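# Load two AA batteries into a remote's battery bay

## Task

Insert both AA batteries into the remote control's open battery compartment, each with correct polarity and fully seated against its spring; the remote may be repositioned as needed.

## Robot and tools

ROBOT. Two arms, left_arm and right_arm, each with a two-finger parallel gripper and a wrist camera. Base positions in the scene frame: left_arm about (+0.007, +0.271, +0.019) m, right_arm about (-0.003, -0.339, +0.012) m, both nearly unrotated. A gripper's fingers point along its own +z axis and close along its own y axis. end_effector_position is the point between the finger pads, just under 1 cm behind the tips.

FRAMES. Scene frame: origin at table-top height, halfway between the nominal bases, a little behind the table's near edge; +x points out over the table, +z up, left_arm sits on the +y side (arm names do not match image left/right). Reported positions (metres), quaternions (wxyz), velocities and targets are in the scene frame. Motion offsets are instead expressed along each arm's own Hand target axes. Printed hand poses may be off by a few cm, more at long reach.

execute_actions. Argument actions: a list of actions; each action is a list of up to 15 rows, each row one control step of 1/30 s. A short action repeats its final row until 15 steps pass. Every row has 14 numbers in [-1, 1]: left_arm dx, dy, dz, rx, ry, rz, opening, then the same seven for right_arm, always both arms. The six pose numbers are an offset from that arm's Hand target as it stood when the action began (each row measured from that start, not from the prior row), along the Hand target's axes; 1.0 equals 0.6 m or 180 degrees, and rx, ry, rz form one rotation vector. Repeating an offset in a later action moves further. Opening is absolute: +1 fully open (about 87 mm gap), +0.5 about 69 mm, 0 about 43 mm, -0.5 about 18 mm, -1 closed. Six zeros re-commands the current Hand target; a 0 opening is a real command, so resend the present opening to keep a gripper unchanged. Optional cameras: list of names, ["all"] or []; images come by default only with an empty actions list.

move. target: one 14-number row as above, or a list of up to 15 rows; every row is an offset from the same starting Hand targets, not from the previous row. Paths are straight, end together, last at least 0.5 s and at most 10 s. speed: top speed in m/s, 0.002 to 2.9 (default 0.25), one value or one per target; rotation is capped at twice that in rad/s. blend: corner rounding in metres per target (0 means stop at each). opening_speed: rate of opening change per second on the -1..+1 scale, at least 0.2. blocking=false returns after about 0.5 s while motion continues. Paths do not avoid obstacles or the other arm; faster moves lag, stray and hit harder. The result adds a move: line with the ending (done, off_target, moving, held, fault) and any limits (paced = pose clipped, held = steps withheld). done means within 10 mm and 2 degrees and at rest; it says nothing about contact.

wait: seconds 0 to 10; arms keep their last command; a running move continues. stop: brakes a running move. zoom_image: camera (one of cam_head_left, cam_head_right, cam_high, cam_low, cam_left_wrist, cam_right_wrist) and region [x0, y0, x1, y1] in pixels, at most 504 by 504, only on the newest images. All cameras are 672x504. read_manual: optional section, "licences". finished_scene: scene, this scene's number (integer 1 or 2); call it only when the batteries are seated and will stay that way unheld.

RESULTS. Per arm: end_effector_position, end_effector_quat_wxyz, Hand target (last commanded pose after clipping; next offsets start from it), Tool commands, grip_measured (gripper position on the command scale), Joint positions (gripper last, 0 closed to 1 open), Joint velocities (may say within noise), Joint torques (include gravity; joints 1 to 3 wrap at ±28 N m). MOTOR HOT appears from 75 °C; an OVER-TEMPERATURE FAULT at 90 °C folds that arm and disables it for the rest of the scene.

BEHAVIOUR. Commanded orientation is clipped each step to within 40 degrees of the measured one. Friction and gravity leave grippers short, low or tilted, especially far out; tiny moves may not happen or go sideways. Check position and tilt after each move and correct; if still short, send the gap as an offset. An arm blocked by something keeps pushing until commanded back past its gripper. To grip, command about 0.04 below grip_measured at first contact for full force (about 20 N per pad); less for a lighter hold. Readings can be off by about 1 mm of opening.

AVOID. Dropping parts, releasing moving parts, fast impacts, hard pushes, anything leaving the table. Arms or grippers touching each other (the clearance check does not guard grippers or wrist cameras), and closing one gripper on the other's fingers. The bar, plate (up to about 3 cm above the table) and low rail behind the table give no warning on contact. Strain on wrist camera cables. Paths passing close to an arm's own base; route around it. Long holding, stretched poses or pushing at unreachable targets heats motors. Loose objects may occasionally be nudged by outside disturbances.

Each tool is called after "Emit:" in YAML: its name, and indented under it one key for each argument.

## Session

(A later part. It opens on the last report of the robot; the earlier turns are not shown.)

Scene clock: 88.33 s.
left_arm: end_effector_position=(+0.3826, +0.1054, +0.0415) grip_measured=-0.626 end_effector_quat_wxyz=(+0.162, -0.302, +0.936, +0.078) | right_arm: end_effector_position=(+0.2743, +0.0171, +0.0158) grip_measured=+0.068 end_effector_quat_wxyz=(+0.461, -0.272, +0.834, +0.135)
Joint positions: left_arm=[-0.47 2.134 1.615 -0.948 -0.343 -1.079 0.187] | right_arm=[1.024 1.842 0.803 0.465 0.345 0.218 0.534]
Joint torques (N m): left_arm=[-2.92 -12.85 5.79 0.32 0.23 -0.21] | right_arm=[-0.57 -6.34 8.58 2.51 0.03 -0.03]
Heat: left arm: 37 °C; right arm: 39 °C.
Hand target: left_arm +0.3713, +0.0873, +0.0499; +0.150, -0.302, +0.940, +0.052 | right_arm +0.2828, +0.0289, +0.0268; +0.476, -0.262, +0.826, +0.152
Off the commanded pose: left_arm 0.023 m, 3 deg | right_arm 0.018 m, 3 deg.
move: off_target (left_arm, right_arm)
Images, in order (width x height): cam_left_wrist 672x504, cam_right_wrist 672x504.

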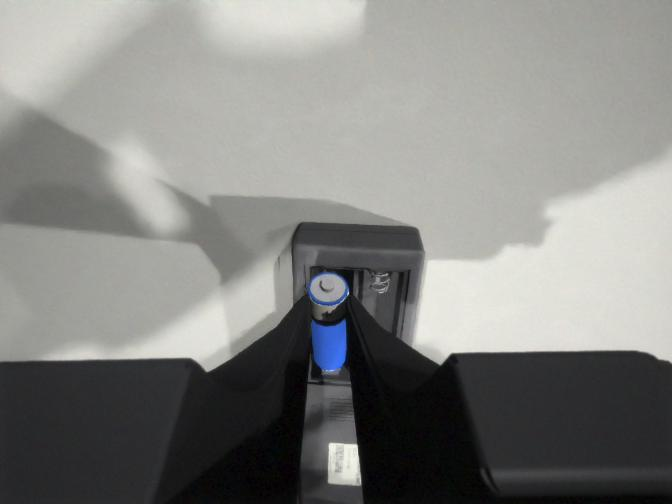

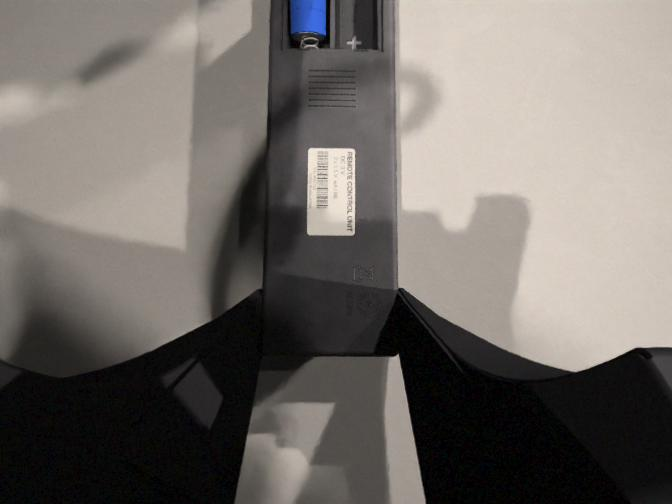

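Emit:
move:
  target: [0.007,-0.015,0.0158,0,0.039,0,-0.78,0,0,0,0,0,0,0.0]
  speed: 0.08
  cameras: ["cam_left_wrist","cam_right_wrist"]

Emit:
zoom_image:
  camera: "cam_left_wrist"
  region: [260, 220, 440, 400]

Emit:
zoom_image:
  camera: "cam_right_wrist"
  region: [270, 0, 400, 60]

Scene clock: 90.33 s.
left_arm: end_effector_position=(+0.3836, +0.1033, +0.0417) grip_measured=-0.629 end_effector_quat_wxyz=(+0.128, -0.310, +0.939, +0.069) | right_arm: end_effector_position=(+0.2743, +0.0171, +0.0158) grip_measured=+0.068 end_effector_quat_wxyz=(+0.461, -0.272, +0.834, +0.135)
Joint positions: left_arm=[-0.446 2.172 1.681 -1.009 -0.28 -1.077 0.185] | right_arm=[1.024 1.842 0.803 0.465 0.345 0.218 0.534]
Joint torques (N m): left_arm=[-1.81 -9.24 8.73 0.27 0.75 -0.05] | right_arm=[-0.5 -6.32 8.55 2.49 0.03 -0.05]
Heat: left arm: 38 °C; right arm: 39 °C.
Hand target: left_arm +0.3756, +0.0794, +0.0396; +0.092, -0.304, +0.948, +0.034 | right_arm +0.2828, +0.0289, +0.0268; +0.476, -0.262, +0.826, +0.152
Off the commanded pose: left_arm 0.025 m, 6 deg | right_arm 0.018 m, 3 deg.
move: off_target (left_arm, right_arm)
Images, in order (width x height): cam_left_wrist 672x504, cam_right_wrist 672x504.

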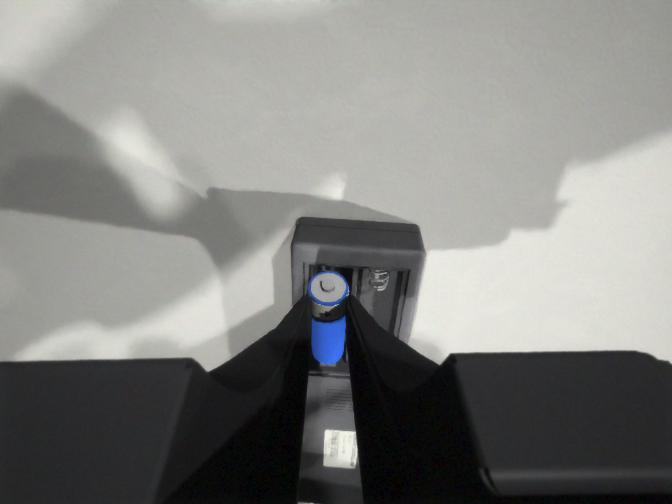

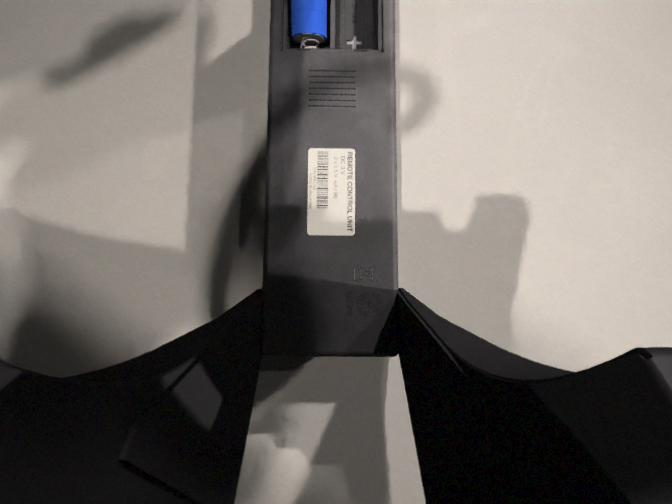

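Scaled by 2.800.

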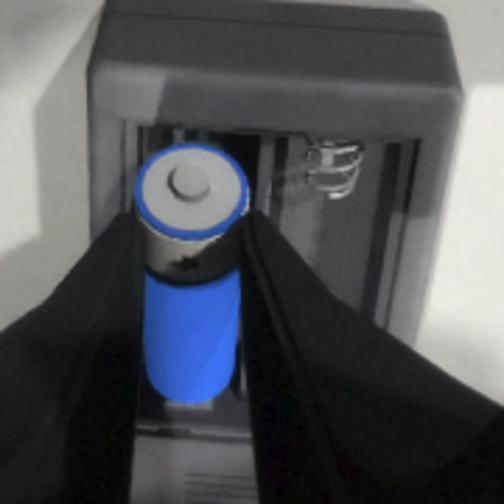

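Scaled by 3.877.

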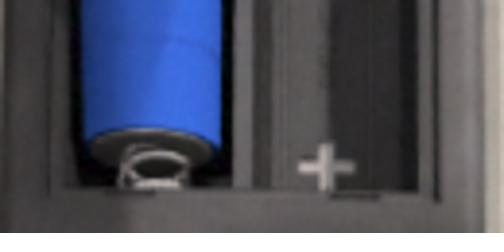

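Emit:
move:
  target: [-0.016,-0.003,0.0235,0,0.033,0,-0.78,0,0,0,0,0,0,0.0]
  speed: 0.08
  cameras: ["cam_left_wrist","cam_right_wrist"]

Emit:
zoom_image:
  camera: "cam_left_wrist"
  region: [260, 220, 440, 400]

Emit:
zoom_image:
  camera: "cam_right_wrist"
  region: [270, 0, 400, 60]

Scene clock: 92.23 s.
left_arm: end_effector_position=(+0.3857, +0.1037, +0.0355) grip_measured=-0.631 end_effector_quat_wxyz=(+0.062, -0.308, +0.948, +0.048) | right_arm: end_effector_position=(+0.2743, +0.0170, +0.0158) grip_measured=+0.068 end_effector_quat_wxyz=(+0.461, -0.272, +0.834, +0.135)
Joint positions: left_arm=[-0.392 2.253 1.787 -1.093 -0.157 -1.024 0.185] | right_arm=[1.024 1.842 0.803 0.465 0.346 0.218 0.534]
Joint torques (N m): left_arm=[-0.98 -8.29 8.09 0.54 0.48 -0.06] | right_arm=[-0.27 -6.48 8.79 2.52 0.04 -0.04]
Heat: left arm: 37 °C; right arm: 39 °C.
Hand target: left_arm +0.3866, +0.0851, +0.0276; +0.043, -0.306, +0.951, +0.018 | right_arm +0.2828, +0.0289, +0.0268; +0.476, -0.262, +0.826, +0.152
Off the commanded pose: left_arm 0.020 m, 4 deg | right_arm 0.018 m, 3 deg.
move: off_target (left_arm, right_arm)
Images, in order (width x height): cam_left_wrist 672x504, cam_right_wrist 672x504.

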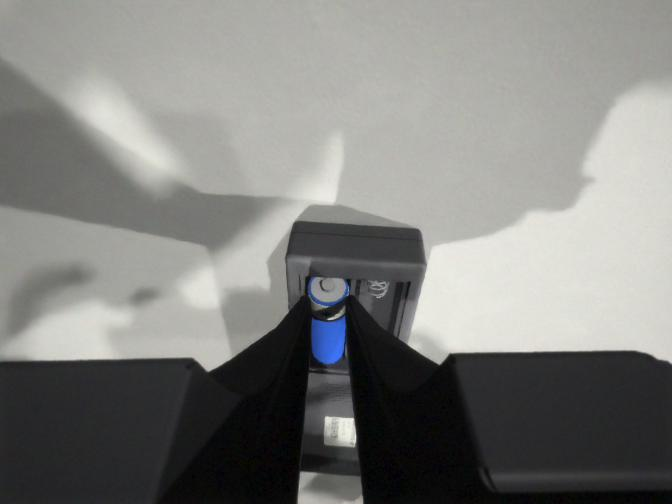

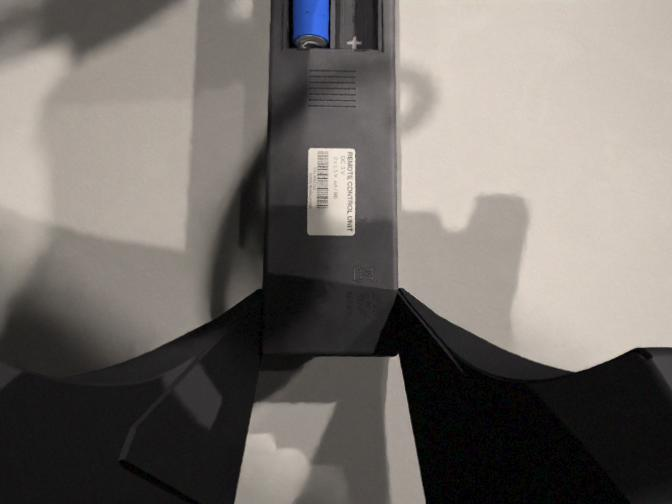

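Scaled by 2.800.

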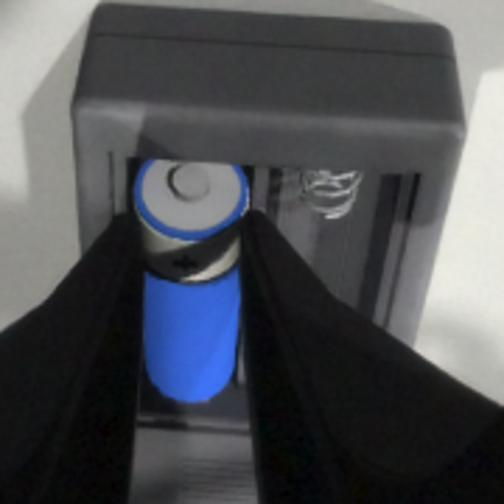

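Scaled by 3.877.

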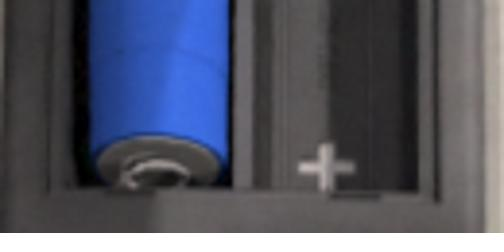

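Emit:
move:
  target:
    - [-0.008,0.022,-0.006,0,0,0,-0.78,0,0,0,0,0,0,0.0]
    - [-0.008,0.022,-0.006,0,0,0,-0.5,0,0,0,0,0,0,0.0]
    - [-0.014,0.022,-0.06,0,0,0,-0.5,0,0,0,0,0,0,0.0]
  speed: 0.1
  cameras: ["cam_left_wrist","cam_right_wrist"]

Emit:
zoom_image:
  camera: "cam_left_wrist"
  region: [260, 180, 440, 360]

Emit:
zoom_image:
  camera: "cam_right_wrist"
  region: [270, 0, 400, 60]

Scene clock: 95.40 s.
left_arm: end_effector_position=(+0.3757, +0.1037, +0.0466) grip_measured=-0.500 end_effector_quat_wxyz=(+0.026, -0.308, +0.950, +0.037) | right_arm: end_effector_position=(+0.2744, +0.0170, +0.0157) grip_measured=+0.068 end_effector_quat_wxyz=(+0.461, -0.272, +0.834, +0.135)
Joint positions: left_arm=[-0.375 2.248 1.818 -1.166 -0.094 -1.008 0.25] | right_arm=[1.024 1.842 0.803 0.466 0.346 0.218 0.534]
Joint torques (N m): left_arm=[-0.42 -13.33 9.07 0.1 -0.02 0.05] | right_arm=[-0.55 -6.08 8.66 2.49 0.05 -0.03]
Heat: left arm: 38 °C; right arm: 40 °C.
Hand target: left_arm +0.3831, +0.0986, +0.0643; +0.043, -0.306, +0.951, +0.018 | right_arm +0.2828, +0.0290, +0.0268; +0.476, -0.262, +0.826, +0.152
Off the commanded pose: left_arm 0.020 m, 3 deg | right_arm 0.018 m, 3 deg.
move: off_target (left_arm, right_arm)
Images, in order (width x height): cam_left_wrist 672x504, cam_right_wrist 672x504.

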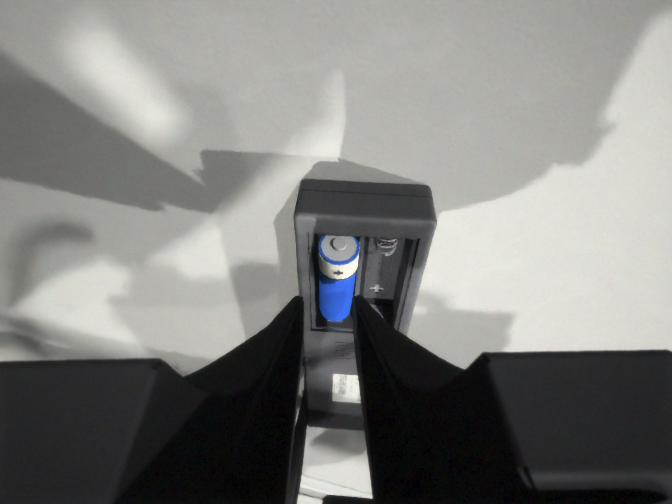

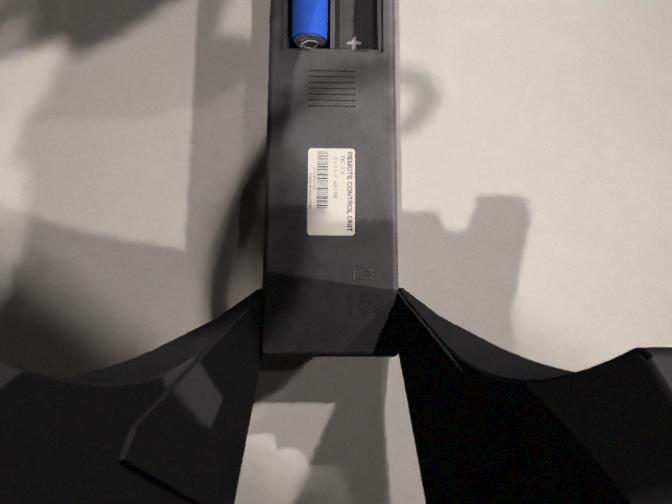

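Scaled by 2.800.

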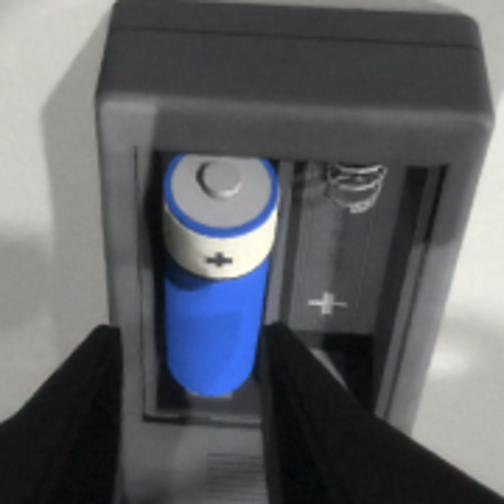

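Scaled by 3.877.

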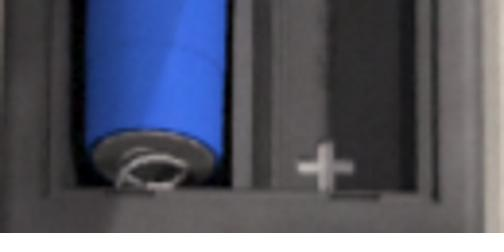

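Emit:
move:
  target: [-0.0203,-0.0057,-0.0055,0,0,0,-1,0,0,0,0,0,0,0.0]
  speed: 0.1
  cameras: ["cam_left_wrist"]

Emit:
zoom_image:
  camera: "cam_left_wrist"
  region: [260, 200, 440, 380]

Scene clock: 97.30 s.
left_arm: end_effector_position=(+0.3898, +0.1039, +0.0667) grip_measured=-1.000 end_effector_quat_wxyz=(+0.042, -0.311, +0.949, +0.024) | right_arm: end_effector_position=(+0.2744, +0.0170, +0.0157) grip_measured=+0.068 end_effector_quat_wxyz=(+0.461, -0.272, +0.834, +0.135)
Joint positions: left_arm=[-0.362 2.248 1.901 -1.208 -0.093 -0.999 0] | right_arm=[1.024 1.842 0.803 0.466 0.346 0.218 0.534]
Joint torques (N m): left_arm=[0.09 -10.02 9.14 0.21 -0.03 0.12] | right_arm=[-0.59 -6.16 8.49 2.55 0.1 -0.04]
Heat: left arm: 38 °C; right arm: 40 °C.
Hand target: left_arm +0.3948, +0.1027, +0.0687; +0.043, -0.306, +0.951, +0.018 | right_arm +0.2828, +0.0290, +0.0268; +0.476, -0.262, +0.826, +0.152
Off the commanded pose: left_arm 0.005 m, 1 deg | right_arm 0.018 m, 3 deg.
move: off_target (right_arm)
Images, in order (width x height): cam_left_wrist 672x504.

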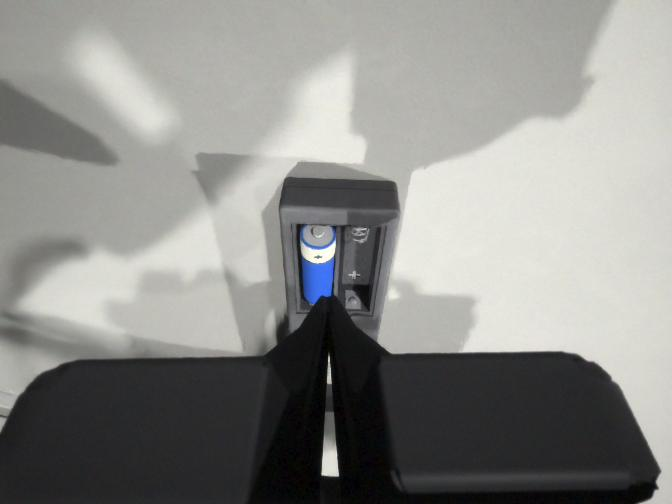

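Scaled by 2.800.

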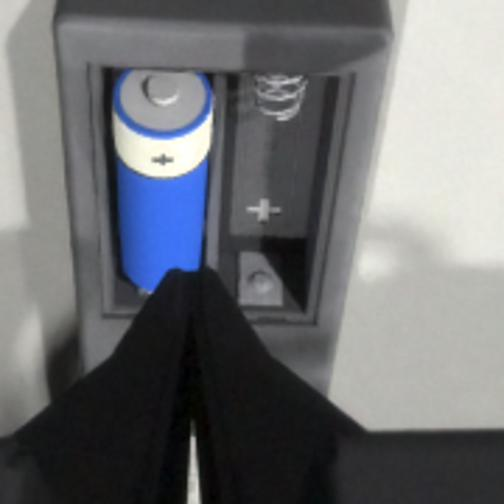

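Emit:
move:
  target: [0.006,0.0068,0.028,0,0,0,-1,0,0,0,0,0,0,0.0]
  speed: 0.1
  cameras: ["cam_left_wrist"]

Emit:
zoom_image:
  camera: "cam_left_wrist"
  region: [260, 220, 440, 400]

Scene clock: 98.97 s.
left_arm: end_effector_position=(+0.3870, +0.1049, +0.0525) grip_measured=-1.000 end_effector_quat_wxyz=(+0.040, -0.310, +0.950, +0.025) | right_arm: end_effector_position=(+0.2744, +0.0170, +0.0157) grip_measured=+0.068 end_effector_quat_wxyz=(+0.461, -0.272, +0.834, +0.135)
Joint positions: left_arm=[-0.362 2.248 1.844 -1.156 -0.093 -0.997 0] | right_arm=[1.024 1.842 0.803 0.466 0.346 0.218 0.534]
Joint torques (N m): left_arm=[0.2 -10.88 6.2 0.43 -0.04 0.11] | right_arm=[-0.55 -6.28 8.51 2.49 -0.03 0.02]
Heat: left arm: 38 °C; right arm: 40 °C.
Hand target: left_arm +0.3906, +0.1050, +0.0516; +0.043, -0.306, +0.951, +0.018 | right_arm +0.2828, +0.0290, +0.0268; +0.476, -0.262, +0.826, +0.152
Off the commanded pose: left_arm 0.004 m, 1 deg | right_arm 0.018 m, 3 deg.
move: off_target (right_arm)
Images, in order (width x height): cam_left_wrist 672x504.

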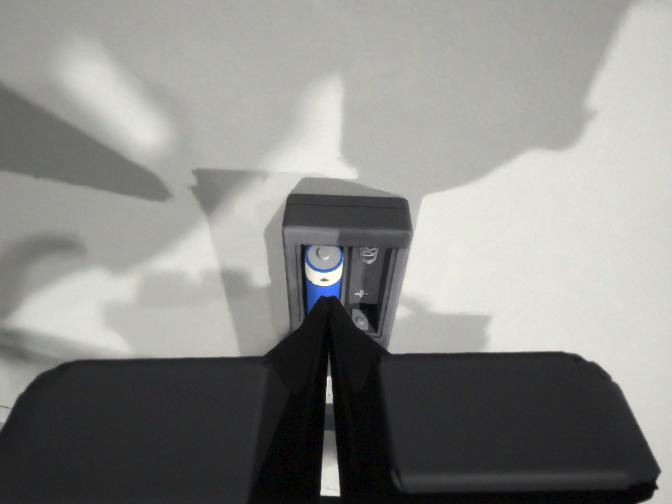

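Scaled by 2.800.

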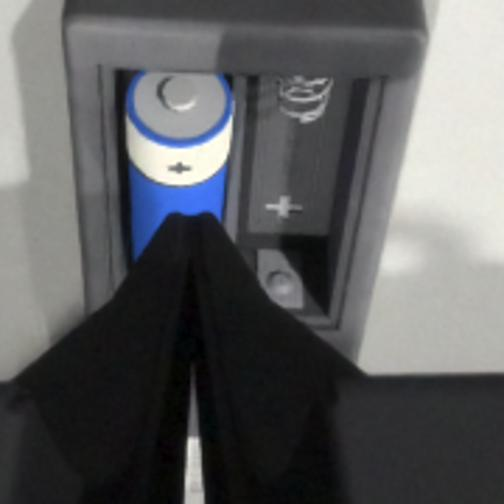

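Emit:
move:
  target:
    - [-0.011,0.0025,-0.006,0,0,0,-1,0,0,0,0,0,0,0.0]
    - [-0.009,0.0025,0.03,0,0,0,-1,0,0,0,0,0,0,0.0]
    - [0.03,0.0025,0.05,0,0,0,-1,0,0,0,0,0,0,0.0]
  speed: 0.08
  cameras: ["cam_left_wrist","cam_right_wrist"]

Emit:
zoom_image:
  camera: "cam_left_wrist"
  region: [260, 220, 440, 400]

Emit:
zoom_image:
  camera: "cam_right_wrist"
  region: [270, 0, 400, 60]

Scene clock: 102.27 s.
left_arm: end_effector_position=(+0.3932, +0.1040, +0.0398) grip_measured=-1.000 end_effector_quat_wxyz=(+0.068, -0.308, +0.949, +0.004) | right_arm: end_effector_position=(+0.2744, +0.0170, +0.0157) grip_measured=+0.068 end_effector_quat_wxyz=(+0.461, -0.272, +0.834, +0.135)
Joint positions: left_arm=[-0.36 2.21 1.732 -1.011 -0.095 -0.988 0] | right_arm=[1.024 1.842 0.803 0.466 0.346 0.218 0.534]
Joint torques (N m): left_arm=[-2.51 -8.29 3.06 0.46 -0.02 -0.2] | right_arm=[-0.68 -6.31 8.62 2.53 0.04 -0.07]
Heat: left arm: 39 °C; right arm: 40 °C.
Hand target: left_arm +0.3773, +0.0975, +0.0202; +0.043, -0.306, +0.951, +0.018 | right_arm +0.2828, +0.0289, +0.0268; +0.476, -0.262, +0.826, +0.152
Off the commanded pose: left_arm 0.026 m, 3 deg | right_arm 0.018 m, 3 deg.
move: off_target (left_arm, right_arm)
Images, in order (width x height): cam_left_wrist 672x504, cam_right_wrist 672x504.

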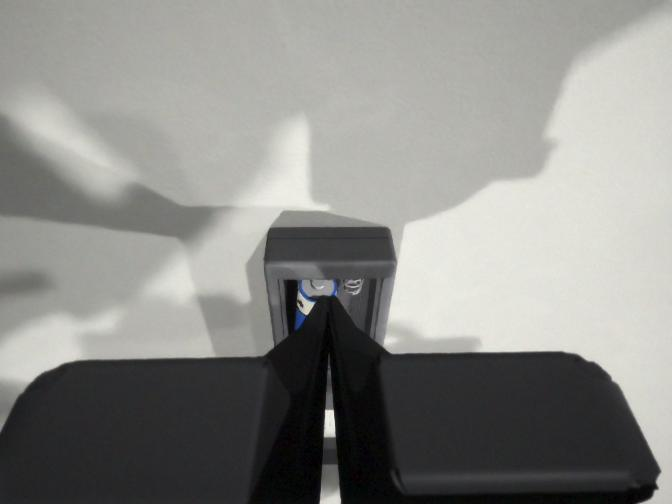

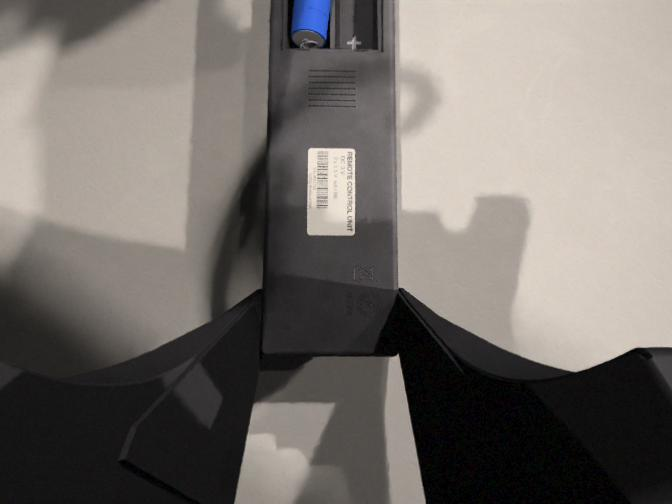

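Scaled by 2.800.

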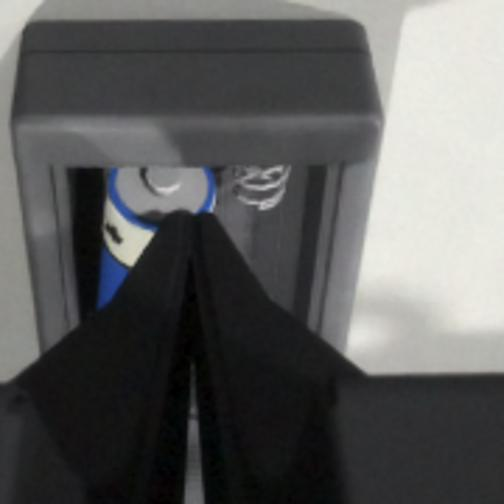

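Scaled by 3.877.

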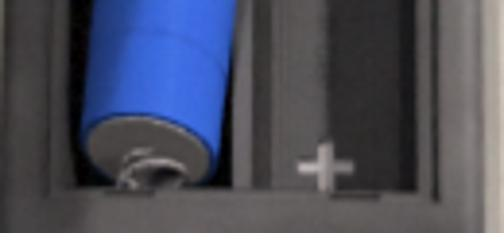

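Emit:
move:
  target:
    - [-0.012,0,-0.05,0,0,0,-1,0,0,0,0,0,0,0.0]
    - [-0.0328,0.003,-0.0555,0,0,0,-0.75,0,0,0,0,0,0,0.0]
  speed: 0.1
  cameras: ["cam_left_wrist","cam_right_wrist"]

Emit:
zoom_image:
  camera: "cam_left_wrist"
  region: [260, 220, 440, 400]

Emit:
zoom_image:
  camera: "cam_right_wrist"
  region: [270, 0, 400, 60]

Scene clock: 105.53 s.
left_arm: end_effector_position=(+0.3843, +0.1103, +0.0518) grip_measured=-0.750 end_effector_quat_wxyz=(+0.040, -0.311, +0.949, +0.024) | right_arm: end_effector_position=(+0.2744, +0.0170, +0.0157) grip_measured=+0.068 end_effector_quat_wxyz=(+0.461, -0.272, +0.834, +0.135)
Joint positions: left_arm=[-0.352 2.228 1.809 -1.139 -0.092 -0.989 0.125] | right_arm=[1.024 1.842 0.803 0.466 0.346 0.218 0.534]
Joint torques (N m): left_arm=[-0.36 -10.03 9.29 0.22 -0.09 0.07] | right_arm=[-0.42 -6.27 8.62 2.59 0.05 -0.05]
Heat: left arm: 38 °C; right arm: 40 °C.
Hand target: left_arm +0.3898, +0.1083, +0.0553; +0.043, -0.305, +0.951, +0.018 | right_arm +0.2828, +0.0289, +0.0268; +0.476, -0.262, +0.826, +0.152
Off the commanded pose: left_arm 0.007 m, 1 deg | right_arm 0.018 m, 3 deg.
move: off_target (right_arm)
Images, in order (width x height): cam_left_wrist 672x504, cam_right_wrist 672x504.

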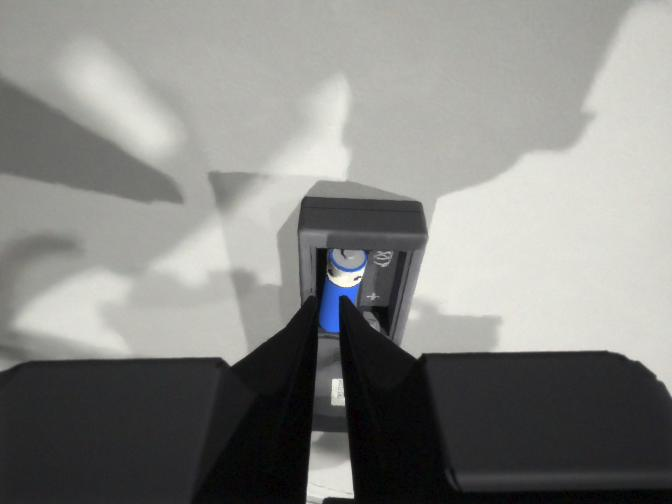

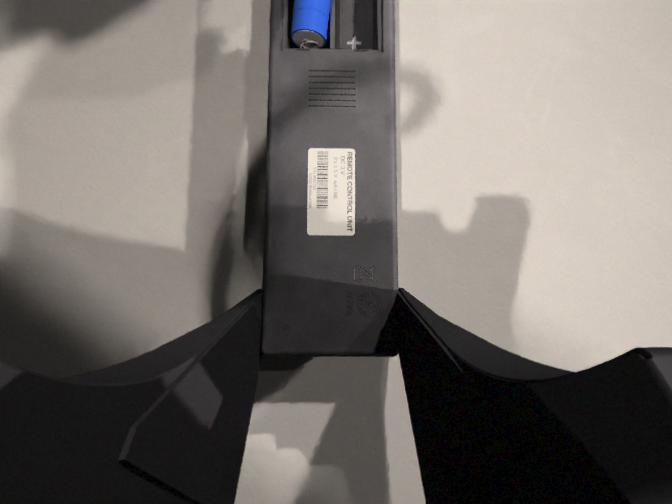

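Scaled by 2.800.

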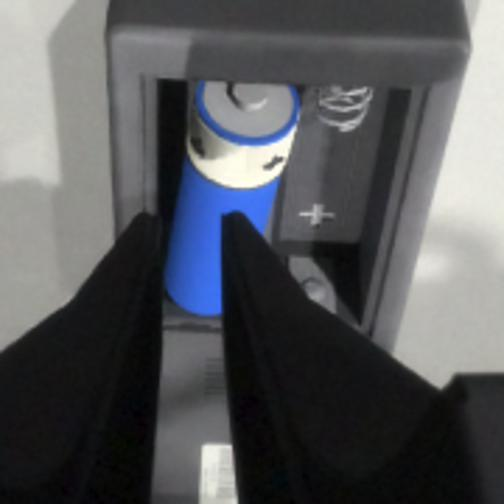

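Scaled by 3.877.

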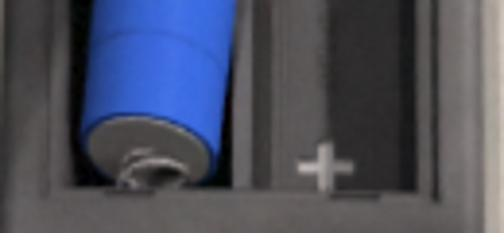

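Emit:
move:
  target:
    - [-0.005,-0.0122,-0.002,0,-0.03,0,-0.43,0,0,0,0,0,0,0.0]
    - [-0.0027,-0.0122,0.02,0,-0.03,0,-0.43,0,0,0,0,0,0,0.0]
  speed: 0.1
  cameras: ["cam_left_wrist"]

Emit:
zoom_image:
  camera: "cam_left_wrist"
  region: [260, 220, 440, 400]

Scene clock: 108.77 s.
left_arm: end_effector_position=(+0.3912, +0.1047, +0.0424) grip_measured=-0.430 end_effector_quat_wxyz=(+0.074, -0.298, +0.951, +0.033) | right_arm: end_effector_position=(+0.2744, +0.0170, +0.0157) grip_measured=+0.068 end_effector_quat_wxyz=(+0.461, -0.272, +0.834, +0.135)
Joint positions: left_arm=[-0.383 2.228 1.776 -1.065 -0.147 -0.99 0.285] | right_arm=[1.024 1.842 0.803 0.466 0.346 0.218 0.534]
Joint torques (N m): left_arm=[-0.7 -11.38 6.35 0.52 -0.28 -0.15] | right_arm=[-0.69 -6.52 8.53 2.47 0.06 -0.05]
Heat: left arm: 38 °C; right arm: 40 °C.
Hand target: left_arm +0.3962, +0.1040, +0.0434; +0.088, -0.304, +0.948, +0.032 | right_arm +0.2828, +0.0289, +0.0268; +0.476, -0.262, +0.826, +0.152
Off the commanded pose: left_arm 0.005 m, 2 deg | right_arm 0.018 m, 3 deg.
move: off_target (right_arm)
Images, in order (width x height): cam_left_wrist 672x504.

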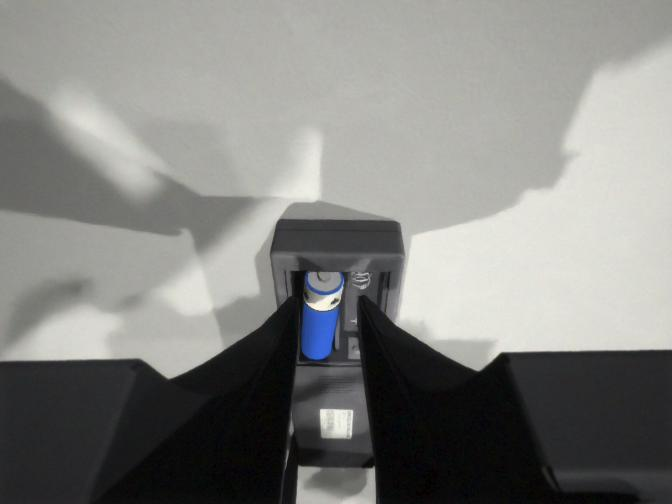

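Scaled by 2.800.

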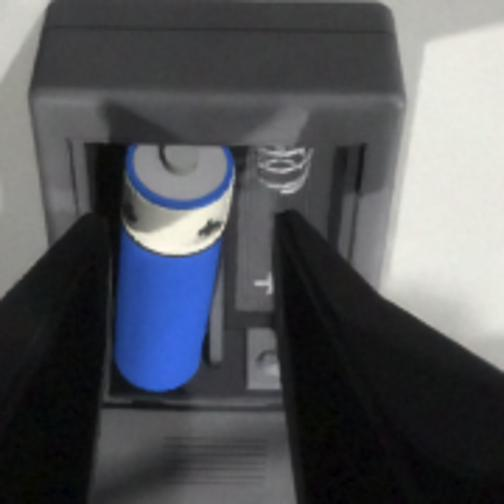

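Emit:
move:
  target:
    - [0,0.004,0.004,0,0,0,-0.43,0,0,0,0,0,0,0.0]
    - [0,0.004,0.004,0,0,0,-0.8,0,0,0,0,0,0,0.0]
    - [0,0.013,0.008,0,0,0,-0.8,0,0,0,0,0,0,0.0]
  speed: 0.1
  cameras: ["cam_left_wrist","cam_right_wrist"]

Emit:
zoom_image:
  camera: "cam_left_wrist"
  region: [260, 220, 440, 400]

Emit:
zoom_image:
  camera: "cam_right_wrist"
  region: [270, 0, 400, 60]

Scene clock: 111.60 s.
left_arm: end_effector_position=(+0.3881, +0.1062, +0.0387) grip_measured=-0.798 end_effector_quat_wxyz=(+0.075, -0.298, +0.951, +0.032) | right_arm: end_effector_position=(+0.2744, +0.0170, +0.0157) grip_measured=+0.068 end_effector_quat_wxyz=(+0.461, -0.272, +0.834, +0.135)
Joint positions: left_arm=[-0.383 2.214 1.738 -1.038 -0.149 -0.989 0.101] | right_arm=[1.024 1.842 0.803 0.466 0.346 0.218 0.534]
Joint torques (N m): left_arm=[0.42 -11.66 4.92 0.61 -0.39 -0.06] | right_arm=[-0.8 -6.48 8.91 2.56 0.07 0.03]
Heat: left arm: 39 °C; right arm: 40 °C.
Hand target: left_arm +0.3924, +0.1109, +0.0387; +0.088, -0.304, +0.948, +0.032 | right_arm +0.2828, +0.0289, +0.0268; +0.476, -0.262, +0.826, +0.152
Off the commanded pose: left_arm 0.006 m, 2 deg | right_arm 0.018 m, 3 deg.
move: off_target (right_arm)
Images, in order (width x height): cam_left_wrist 672x504, cam_right_wrist 672x504.

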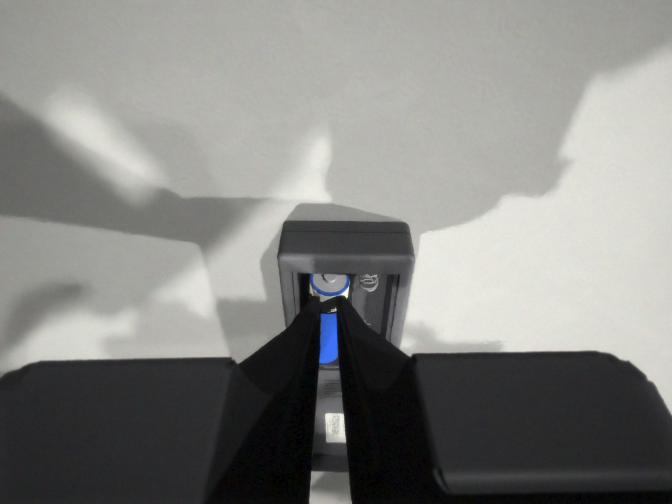

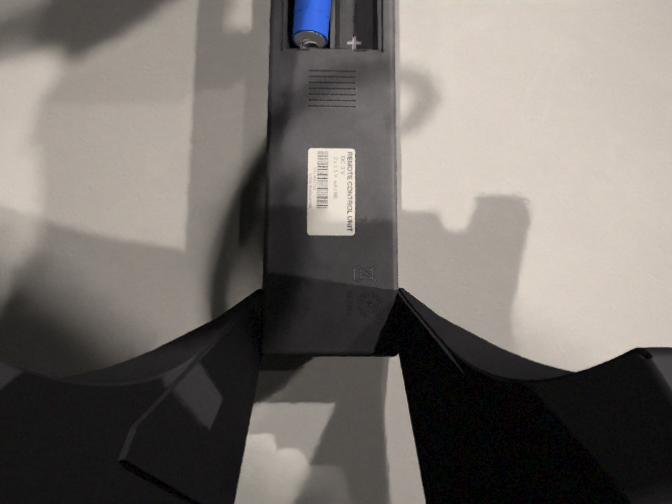

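Scaled by 2.800.

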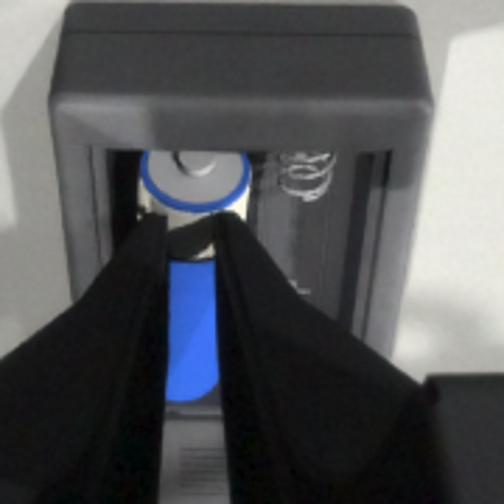

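Scaled by 3.877.

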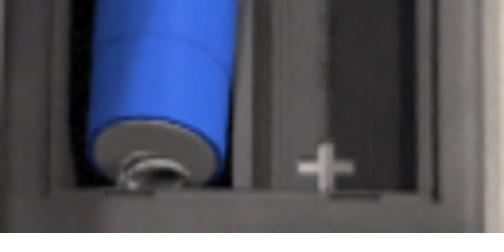

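Emit:
move:
  target:
    - [0.006,0.004,0.035,0,0.02,0,-0.8,0,0,0,0,0,0,0.0]
    - [0.045,0.006,0.04,0,0.02,0,-0.8,0,0,0,0,0,0,0.0]
  speed: 0.08
  cameras: ["cam_left_wrist","cam_right_wrist"]

Emit:
zoom_image:
  camera: "cam_left_wrist"
  region: [260, 220, 440, 400]

Emit:
zoom_image:
  camera: "cam_right_wrist"
  region: [270, 0, 400, 60]

Scene clock: 113.67 s.
left_arm: end_effector_position=(+0.3844, +0.1064, +0.0320) grip_measured=-0.799 end_effector_quat_wxyz=(+0.076, -0.306, +0.949, +0.009) | right_arm: end_effector_position=(+0.2744, +0.0170, +0.0157) grip_measured=+0.068 end_effector_quat_wxyz=(+0.461, -0.272, +0.834, +0.135)
Joint positions: left_arm=[-0.37 2.176 1.647 -0.954 -0.114 -0.993 0.101] | right_arm=[1.024 1.842 0.803 0.466 0.346 0.218 0.534]
Joint torques (N m): left_arm=[-2.24 -7.64 2.93 0.57 -0.12 -0.23] | right_arm=[-0.62 -6.5 8.65 2.54 0.01 -0.01]
Heat: left arm: 39 °C; right arm: 40 °C.
Hand target: left_arm +0.3723, +0.1013, +0.0102; +0.058, -0.305, +0.950, +0.023 | right_arm +0.2828, +0.0289, +0.0268; +0.476, -0.262, +0.826, +0.152
Off the commanded pose: left_arm 0.026 m, 3 deg | right_arm 0.018 m, 3 deg.
move: off_target (left_arm, right_arm)
Images, in order (width x height): cam_left_wrist 672x504, cam_right_wrist 672x504.

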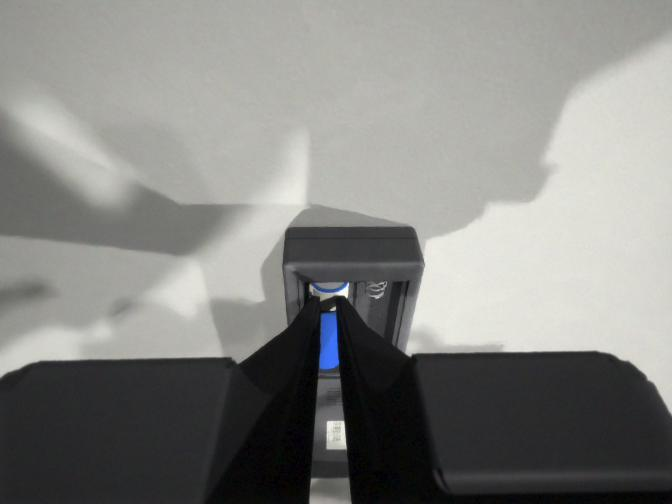

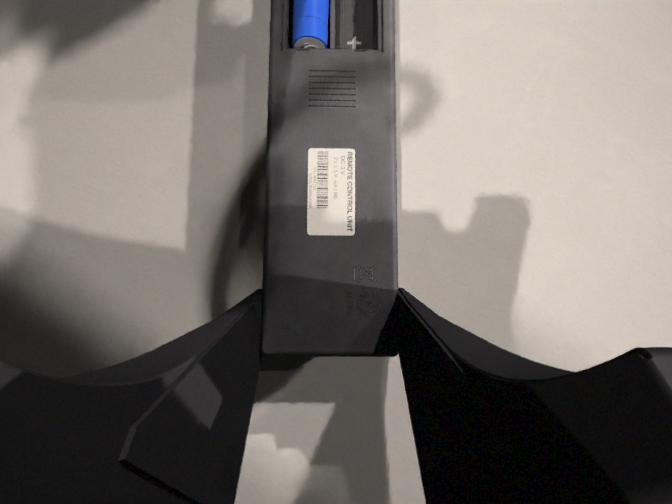

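Scaled by 2.800.

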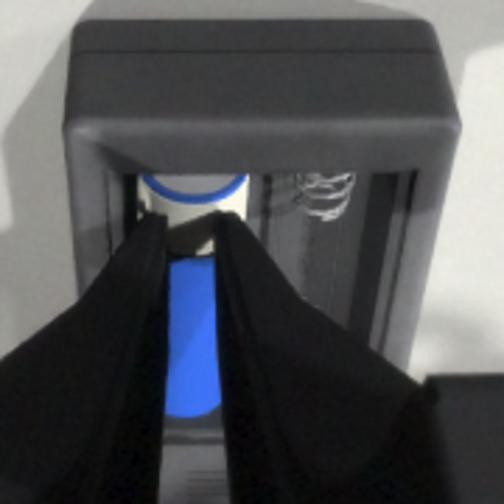

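Scaled by 3.877.

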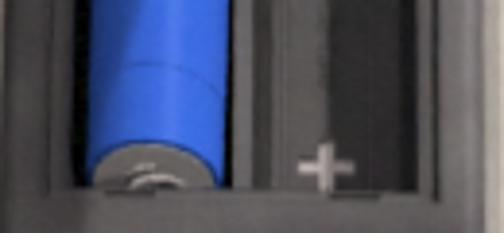

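Emit:
move:
  target:
    - [-0.015,0,-0.07,0,0,0,-0.8,0,0,0,0,0,0,0.0]
    - [-0.015,0,-0.13,0,0,0,-0.8,0,0,0,0,0,0,0.0]
  speed: 0.15
  blend: [0.01,0]
  cameras: ["cam_left_wrist","cam_right_wrist"]

Emit:
zoom_image:
  camera: "cam_left_wrist"
  region: [270, 150, 420, 300]

Emit:
zoom_image:
  camera: "cam_right_wrist"
  region: [270, 0, 400, 60]

Scene clock: 116.27 s.
left_arm: end_effector_position=(+0.3651, +0.1063, +0.0706) grip_measured=-0.800 end_effector_quat_wxyz=(+0.038, -0.299, +0.953, +0.040) | right_arm: end_effector_position=(+0.2744, +0.0170, +0.0157) grip_measured=+0.068 end_effector_quat_wxyz=(+0.461, -0.272, +0.834, +0.135)
Joint positions: left_arm=[-0.388 2.175 1.799 -1.207 -0.114 -1.002 0.1] | right_arm=[1.024 1.842 0.803 0.466 0.346 0.218 0.534]
Joint torques (N m): left_arm=[-0.95 -13 9.11 0.17 -0.15 -0.17] | right_arm=[-0.65 -6.42 8.57 2.55 0.06 -0.06]
Heat: left arm: 39 °C; right arm: 40 °C.
Hand target: left_arm +0.3720, +0.1002, +0.0886; +0.058, -0.305, +0.950, +0.022 | right_arm +0.2828, +0.0289, +0.0268; +0.476, -0.262, +0.826, +0.152
Off the commanded pose: left_arm 0.020 m, 3 deg | right_arm 0.018 m, 3 deg.
move: off_target (left_arm, right_arm)
Images, in order (width x height): cam_left_wrist 672x504, cam_right_wrist 672x504.

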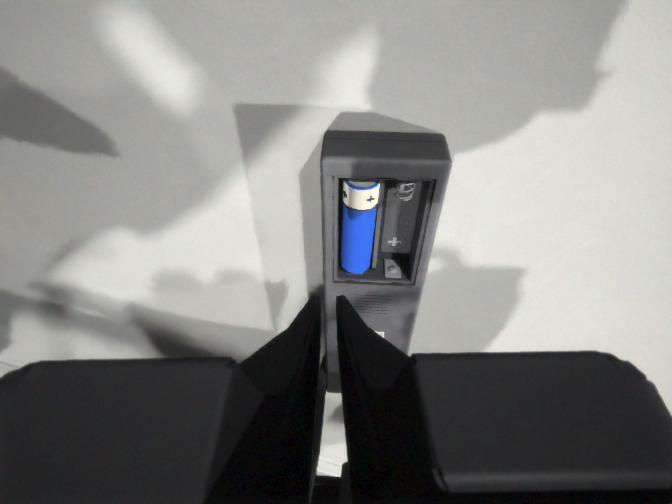

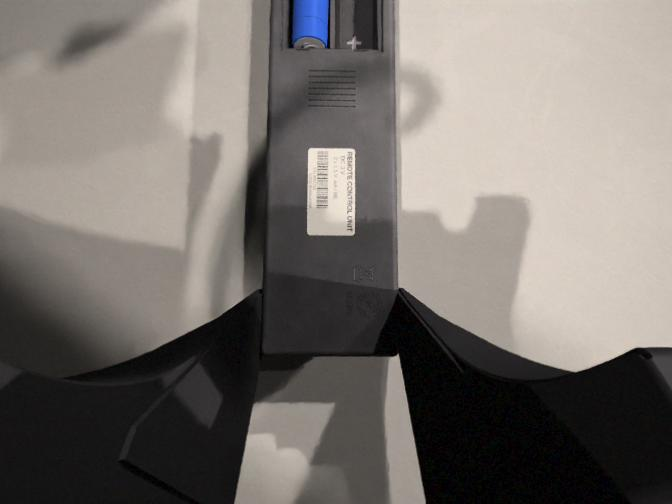

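Scaled by 3.360.

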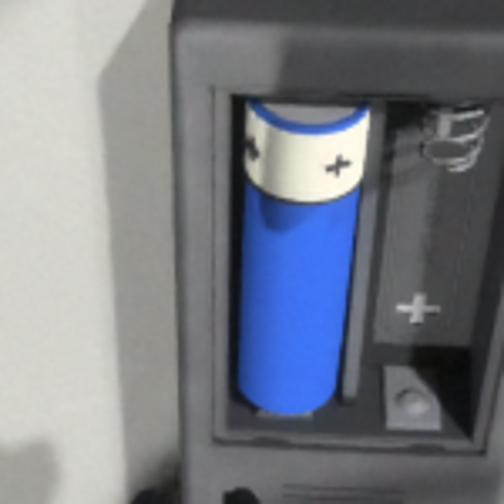

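Scaled by 3.877.

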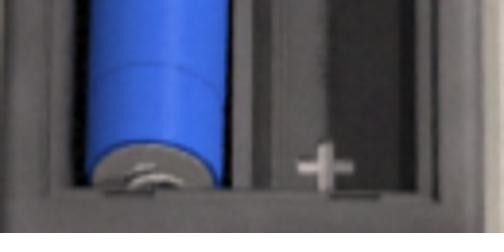

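Emit:
move:
  target:
    - [0.034,-0.0187,0.0,0,0,0,-1,0,0,0,0,0,0,0.0]
    - [0.034,-0.0187,0.04,0,0,0,-1,0,0,0,0,0,0,0.0]
  speed: 0.1
  cameras: ["cam_left_wrist","cam_right_wrist"]

Emit:
zoom_image:
  camera: "cam_left_wrist"
  region: [270, 180, 420, 330]

Scene clock: 119.37 s.
left_arm: end_effector_position=(+0.3590, +0.0819, +0.0590) grip_measured=-1.000 end_effector_quat_wxyz=(+0.048, -0.297, +0.953, +0.032) | right_arm: end_effector_position=(+0.2744, +0.0170, +0.0157) grip_measured=+0.068 end_effector_quat_wxyz=(+0.461, -0.272, +0.834, +0.135)
Joint positions: left_arm=[-0.448 2.175 1.754 -1.141 -0.114 -1.055 0] | right_arm=[1.024 1.842 0.803 0.466 0.346 0.218 0.534]
Joint torques (N m): left_arm=[0.31 -11.32 6.52 0.43 -0.15 -0.04] | right_arm=[-0.59 -6.45 8.65 2.55 0.01 -0.01]
Heat: left arm: 39 °C; right arm: 40 °C.
Hand target: left_arm +0.3644, +0.0813, +0.0621; +0.058, -0.305, +0.950, +0.022 | right_arm +0.2828, +0.0289, +0.0268; +0.476, -0.262, +0.826, +0.152
Off the commanded pose: left_arm 0.006 m, 2 deg | right_arm 0.018 m, 3 deg.
move: off_target (right_arm)
Images, in order (width x height): cam_left_wrist 672x504, cam_right_wrist 672x504.

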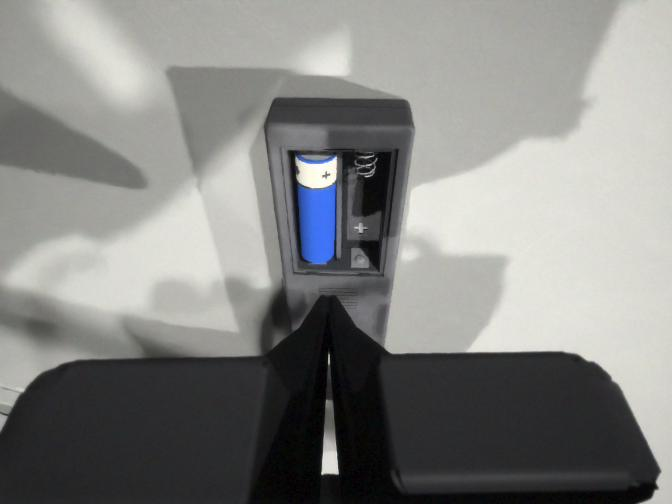

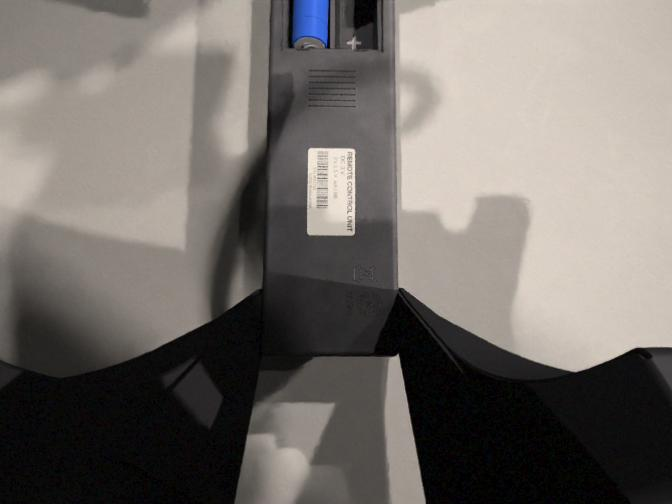

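Scaled by 3.360.

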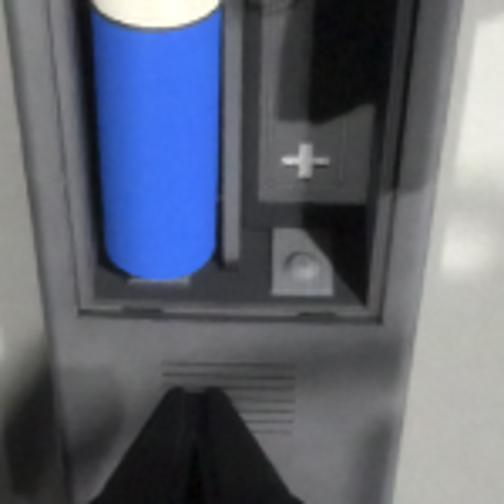

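Emit:
move:
  target:
    - [0.013,0.0075,0.0,0,0,0,-1,0,0,0,0,0,0,0.0]
    - [0.018,0.0075,0.0735,0,0,0,-1,0,0,0,0,0,0,0.0]
  speed: 0.08
  cameras: ["cam_left_wrist","cam_right_wrist"]

Emit:
zoom_image:
  camera: "cam_right_wrist"
  region: [270, 0, 400, 60]

Scene clock: 121.63 s.
left_arm: end_effector_position=(+0.3493, +0.0867, +0.0321) grip_measured=-1.000 end_effector_quat_wxyz=(+0.046, -0.300, +0.952, +0.033) | right_arm: end_effector_position=(+0.2744, +0.0170, +0.0157) grip_measured=+0.068 end_effector_quat_wxyz=(+0.461, -0.272, +0.834, +0.135)
Joint positions: left_arm=[-0.447 2.161 1.622 -1.029 -0.113 -1.061 0] | right_arm=[1.024 1.842 0.803 0.466 0.346 0.218 0.534]
Joint torques (N m): left_arm=[-0.59 -8.39 3.56 0.95 -0.14 -0.18] | right_arm=[-0.39 -6.34 8.7 2.54 0.04 -0.08]
Heat: left arm: 40 °C; right arm: 40 °C.
Hand target: left_arm +0.3574, +0.0822, +0.0172; +0.058, -0.305, +0.950, +0.022 | right_arm +0.2828, +0.0289, +0.0268; +0.476, -0.262, +0.826, +0.152
Off the commanded pose: left_arm 0.018 m, 2 deg | right_arm 0.018 m, 3 deg.
move: off_target (left_arm, right_arm)
Images, in order (width x height): cam_left_wrist 672x504, cam_right_wrist 672x504.

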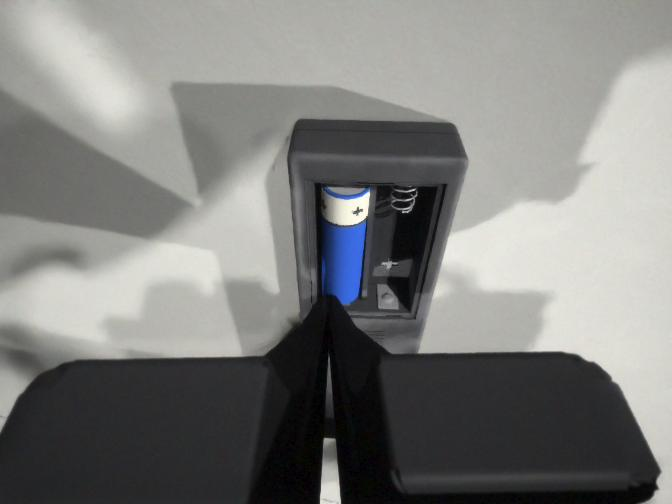

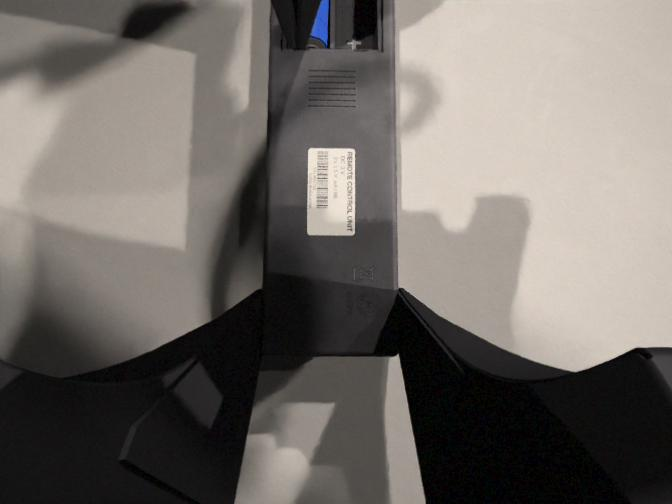

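Scaled by 3.877.

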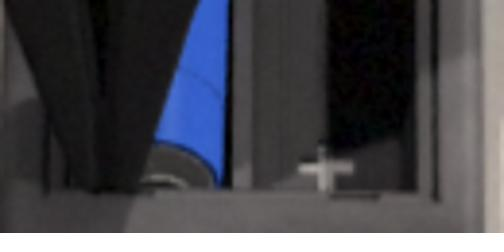

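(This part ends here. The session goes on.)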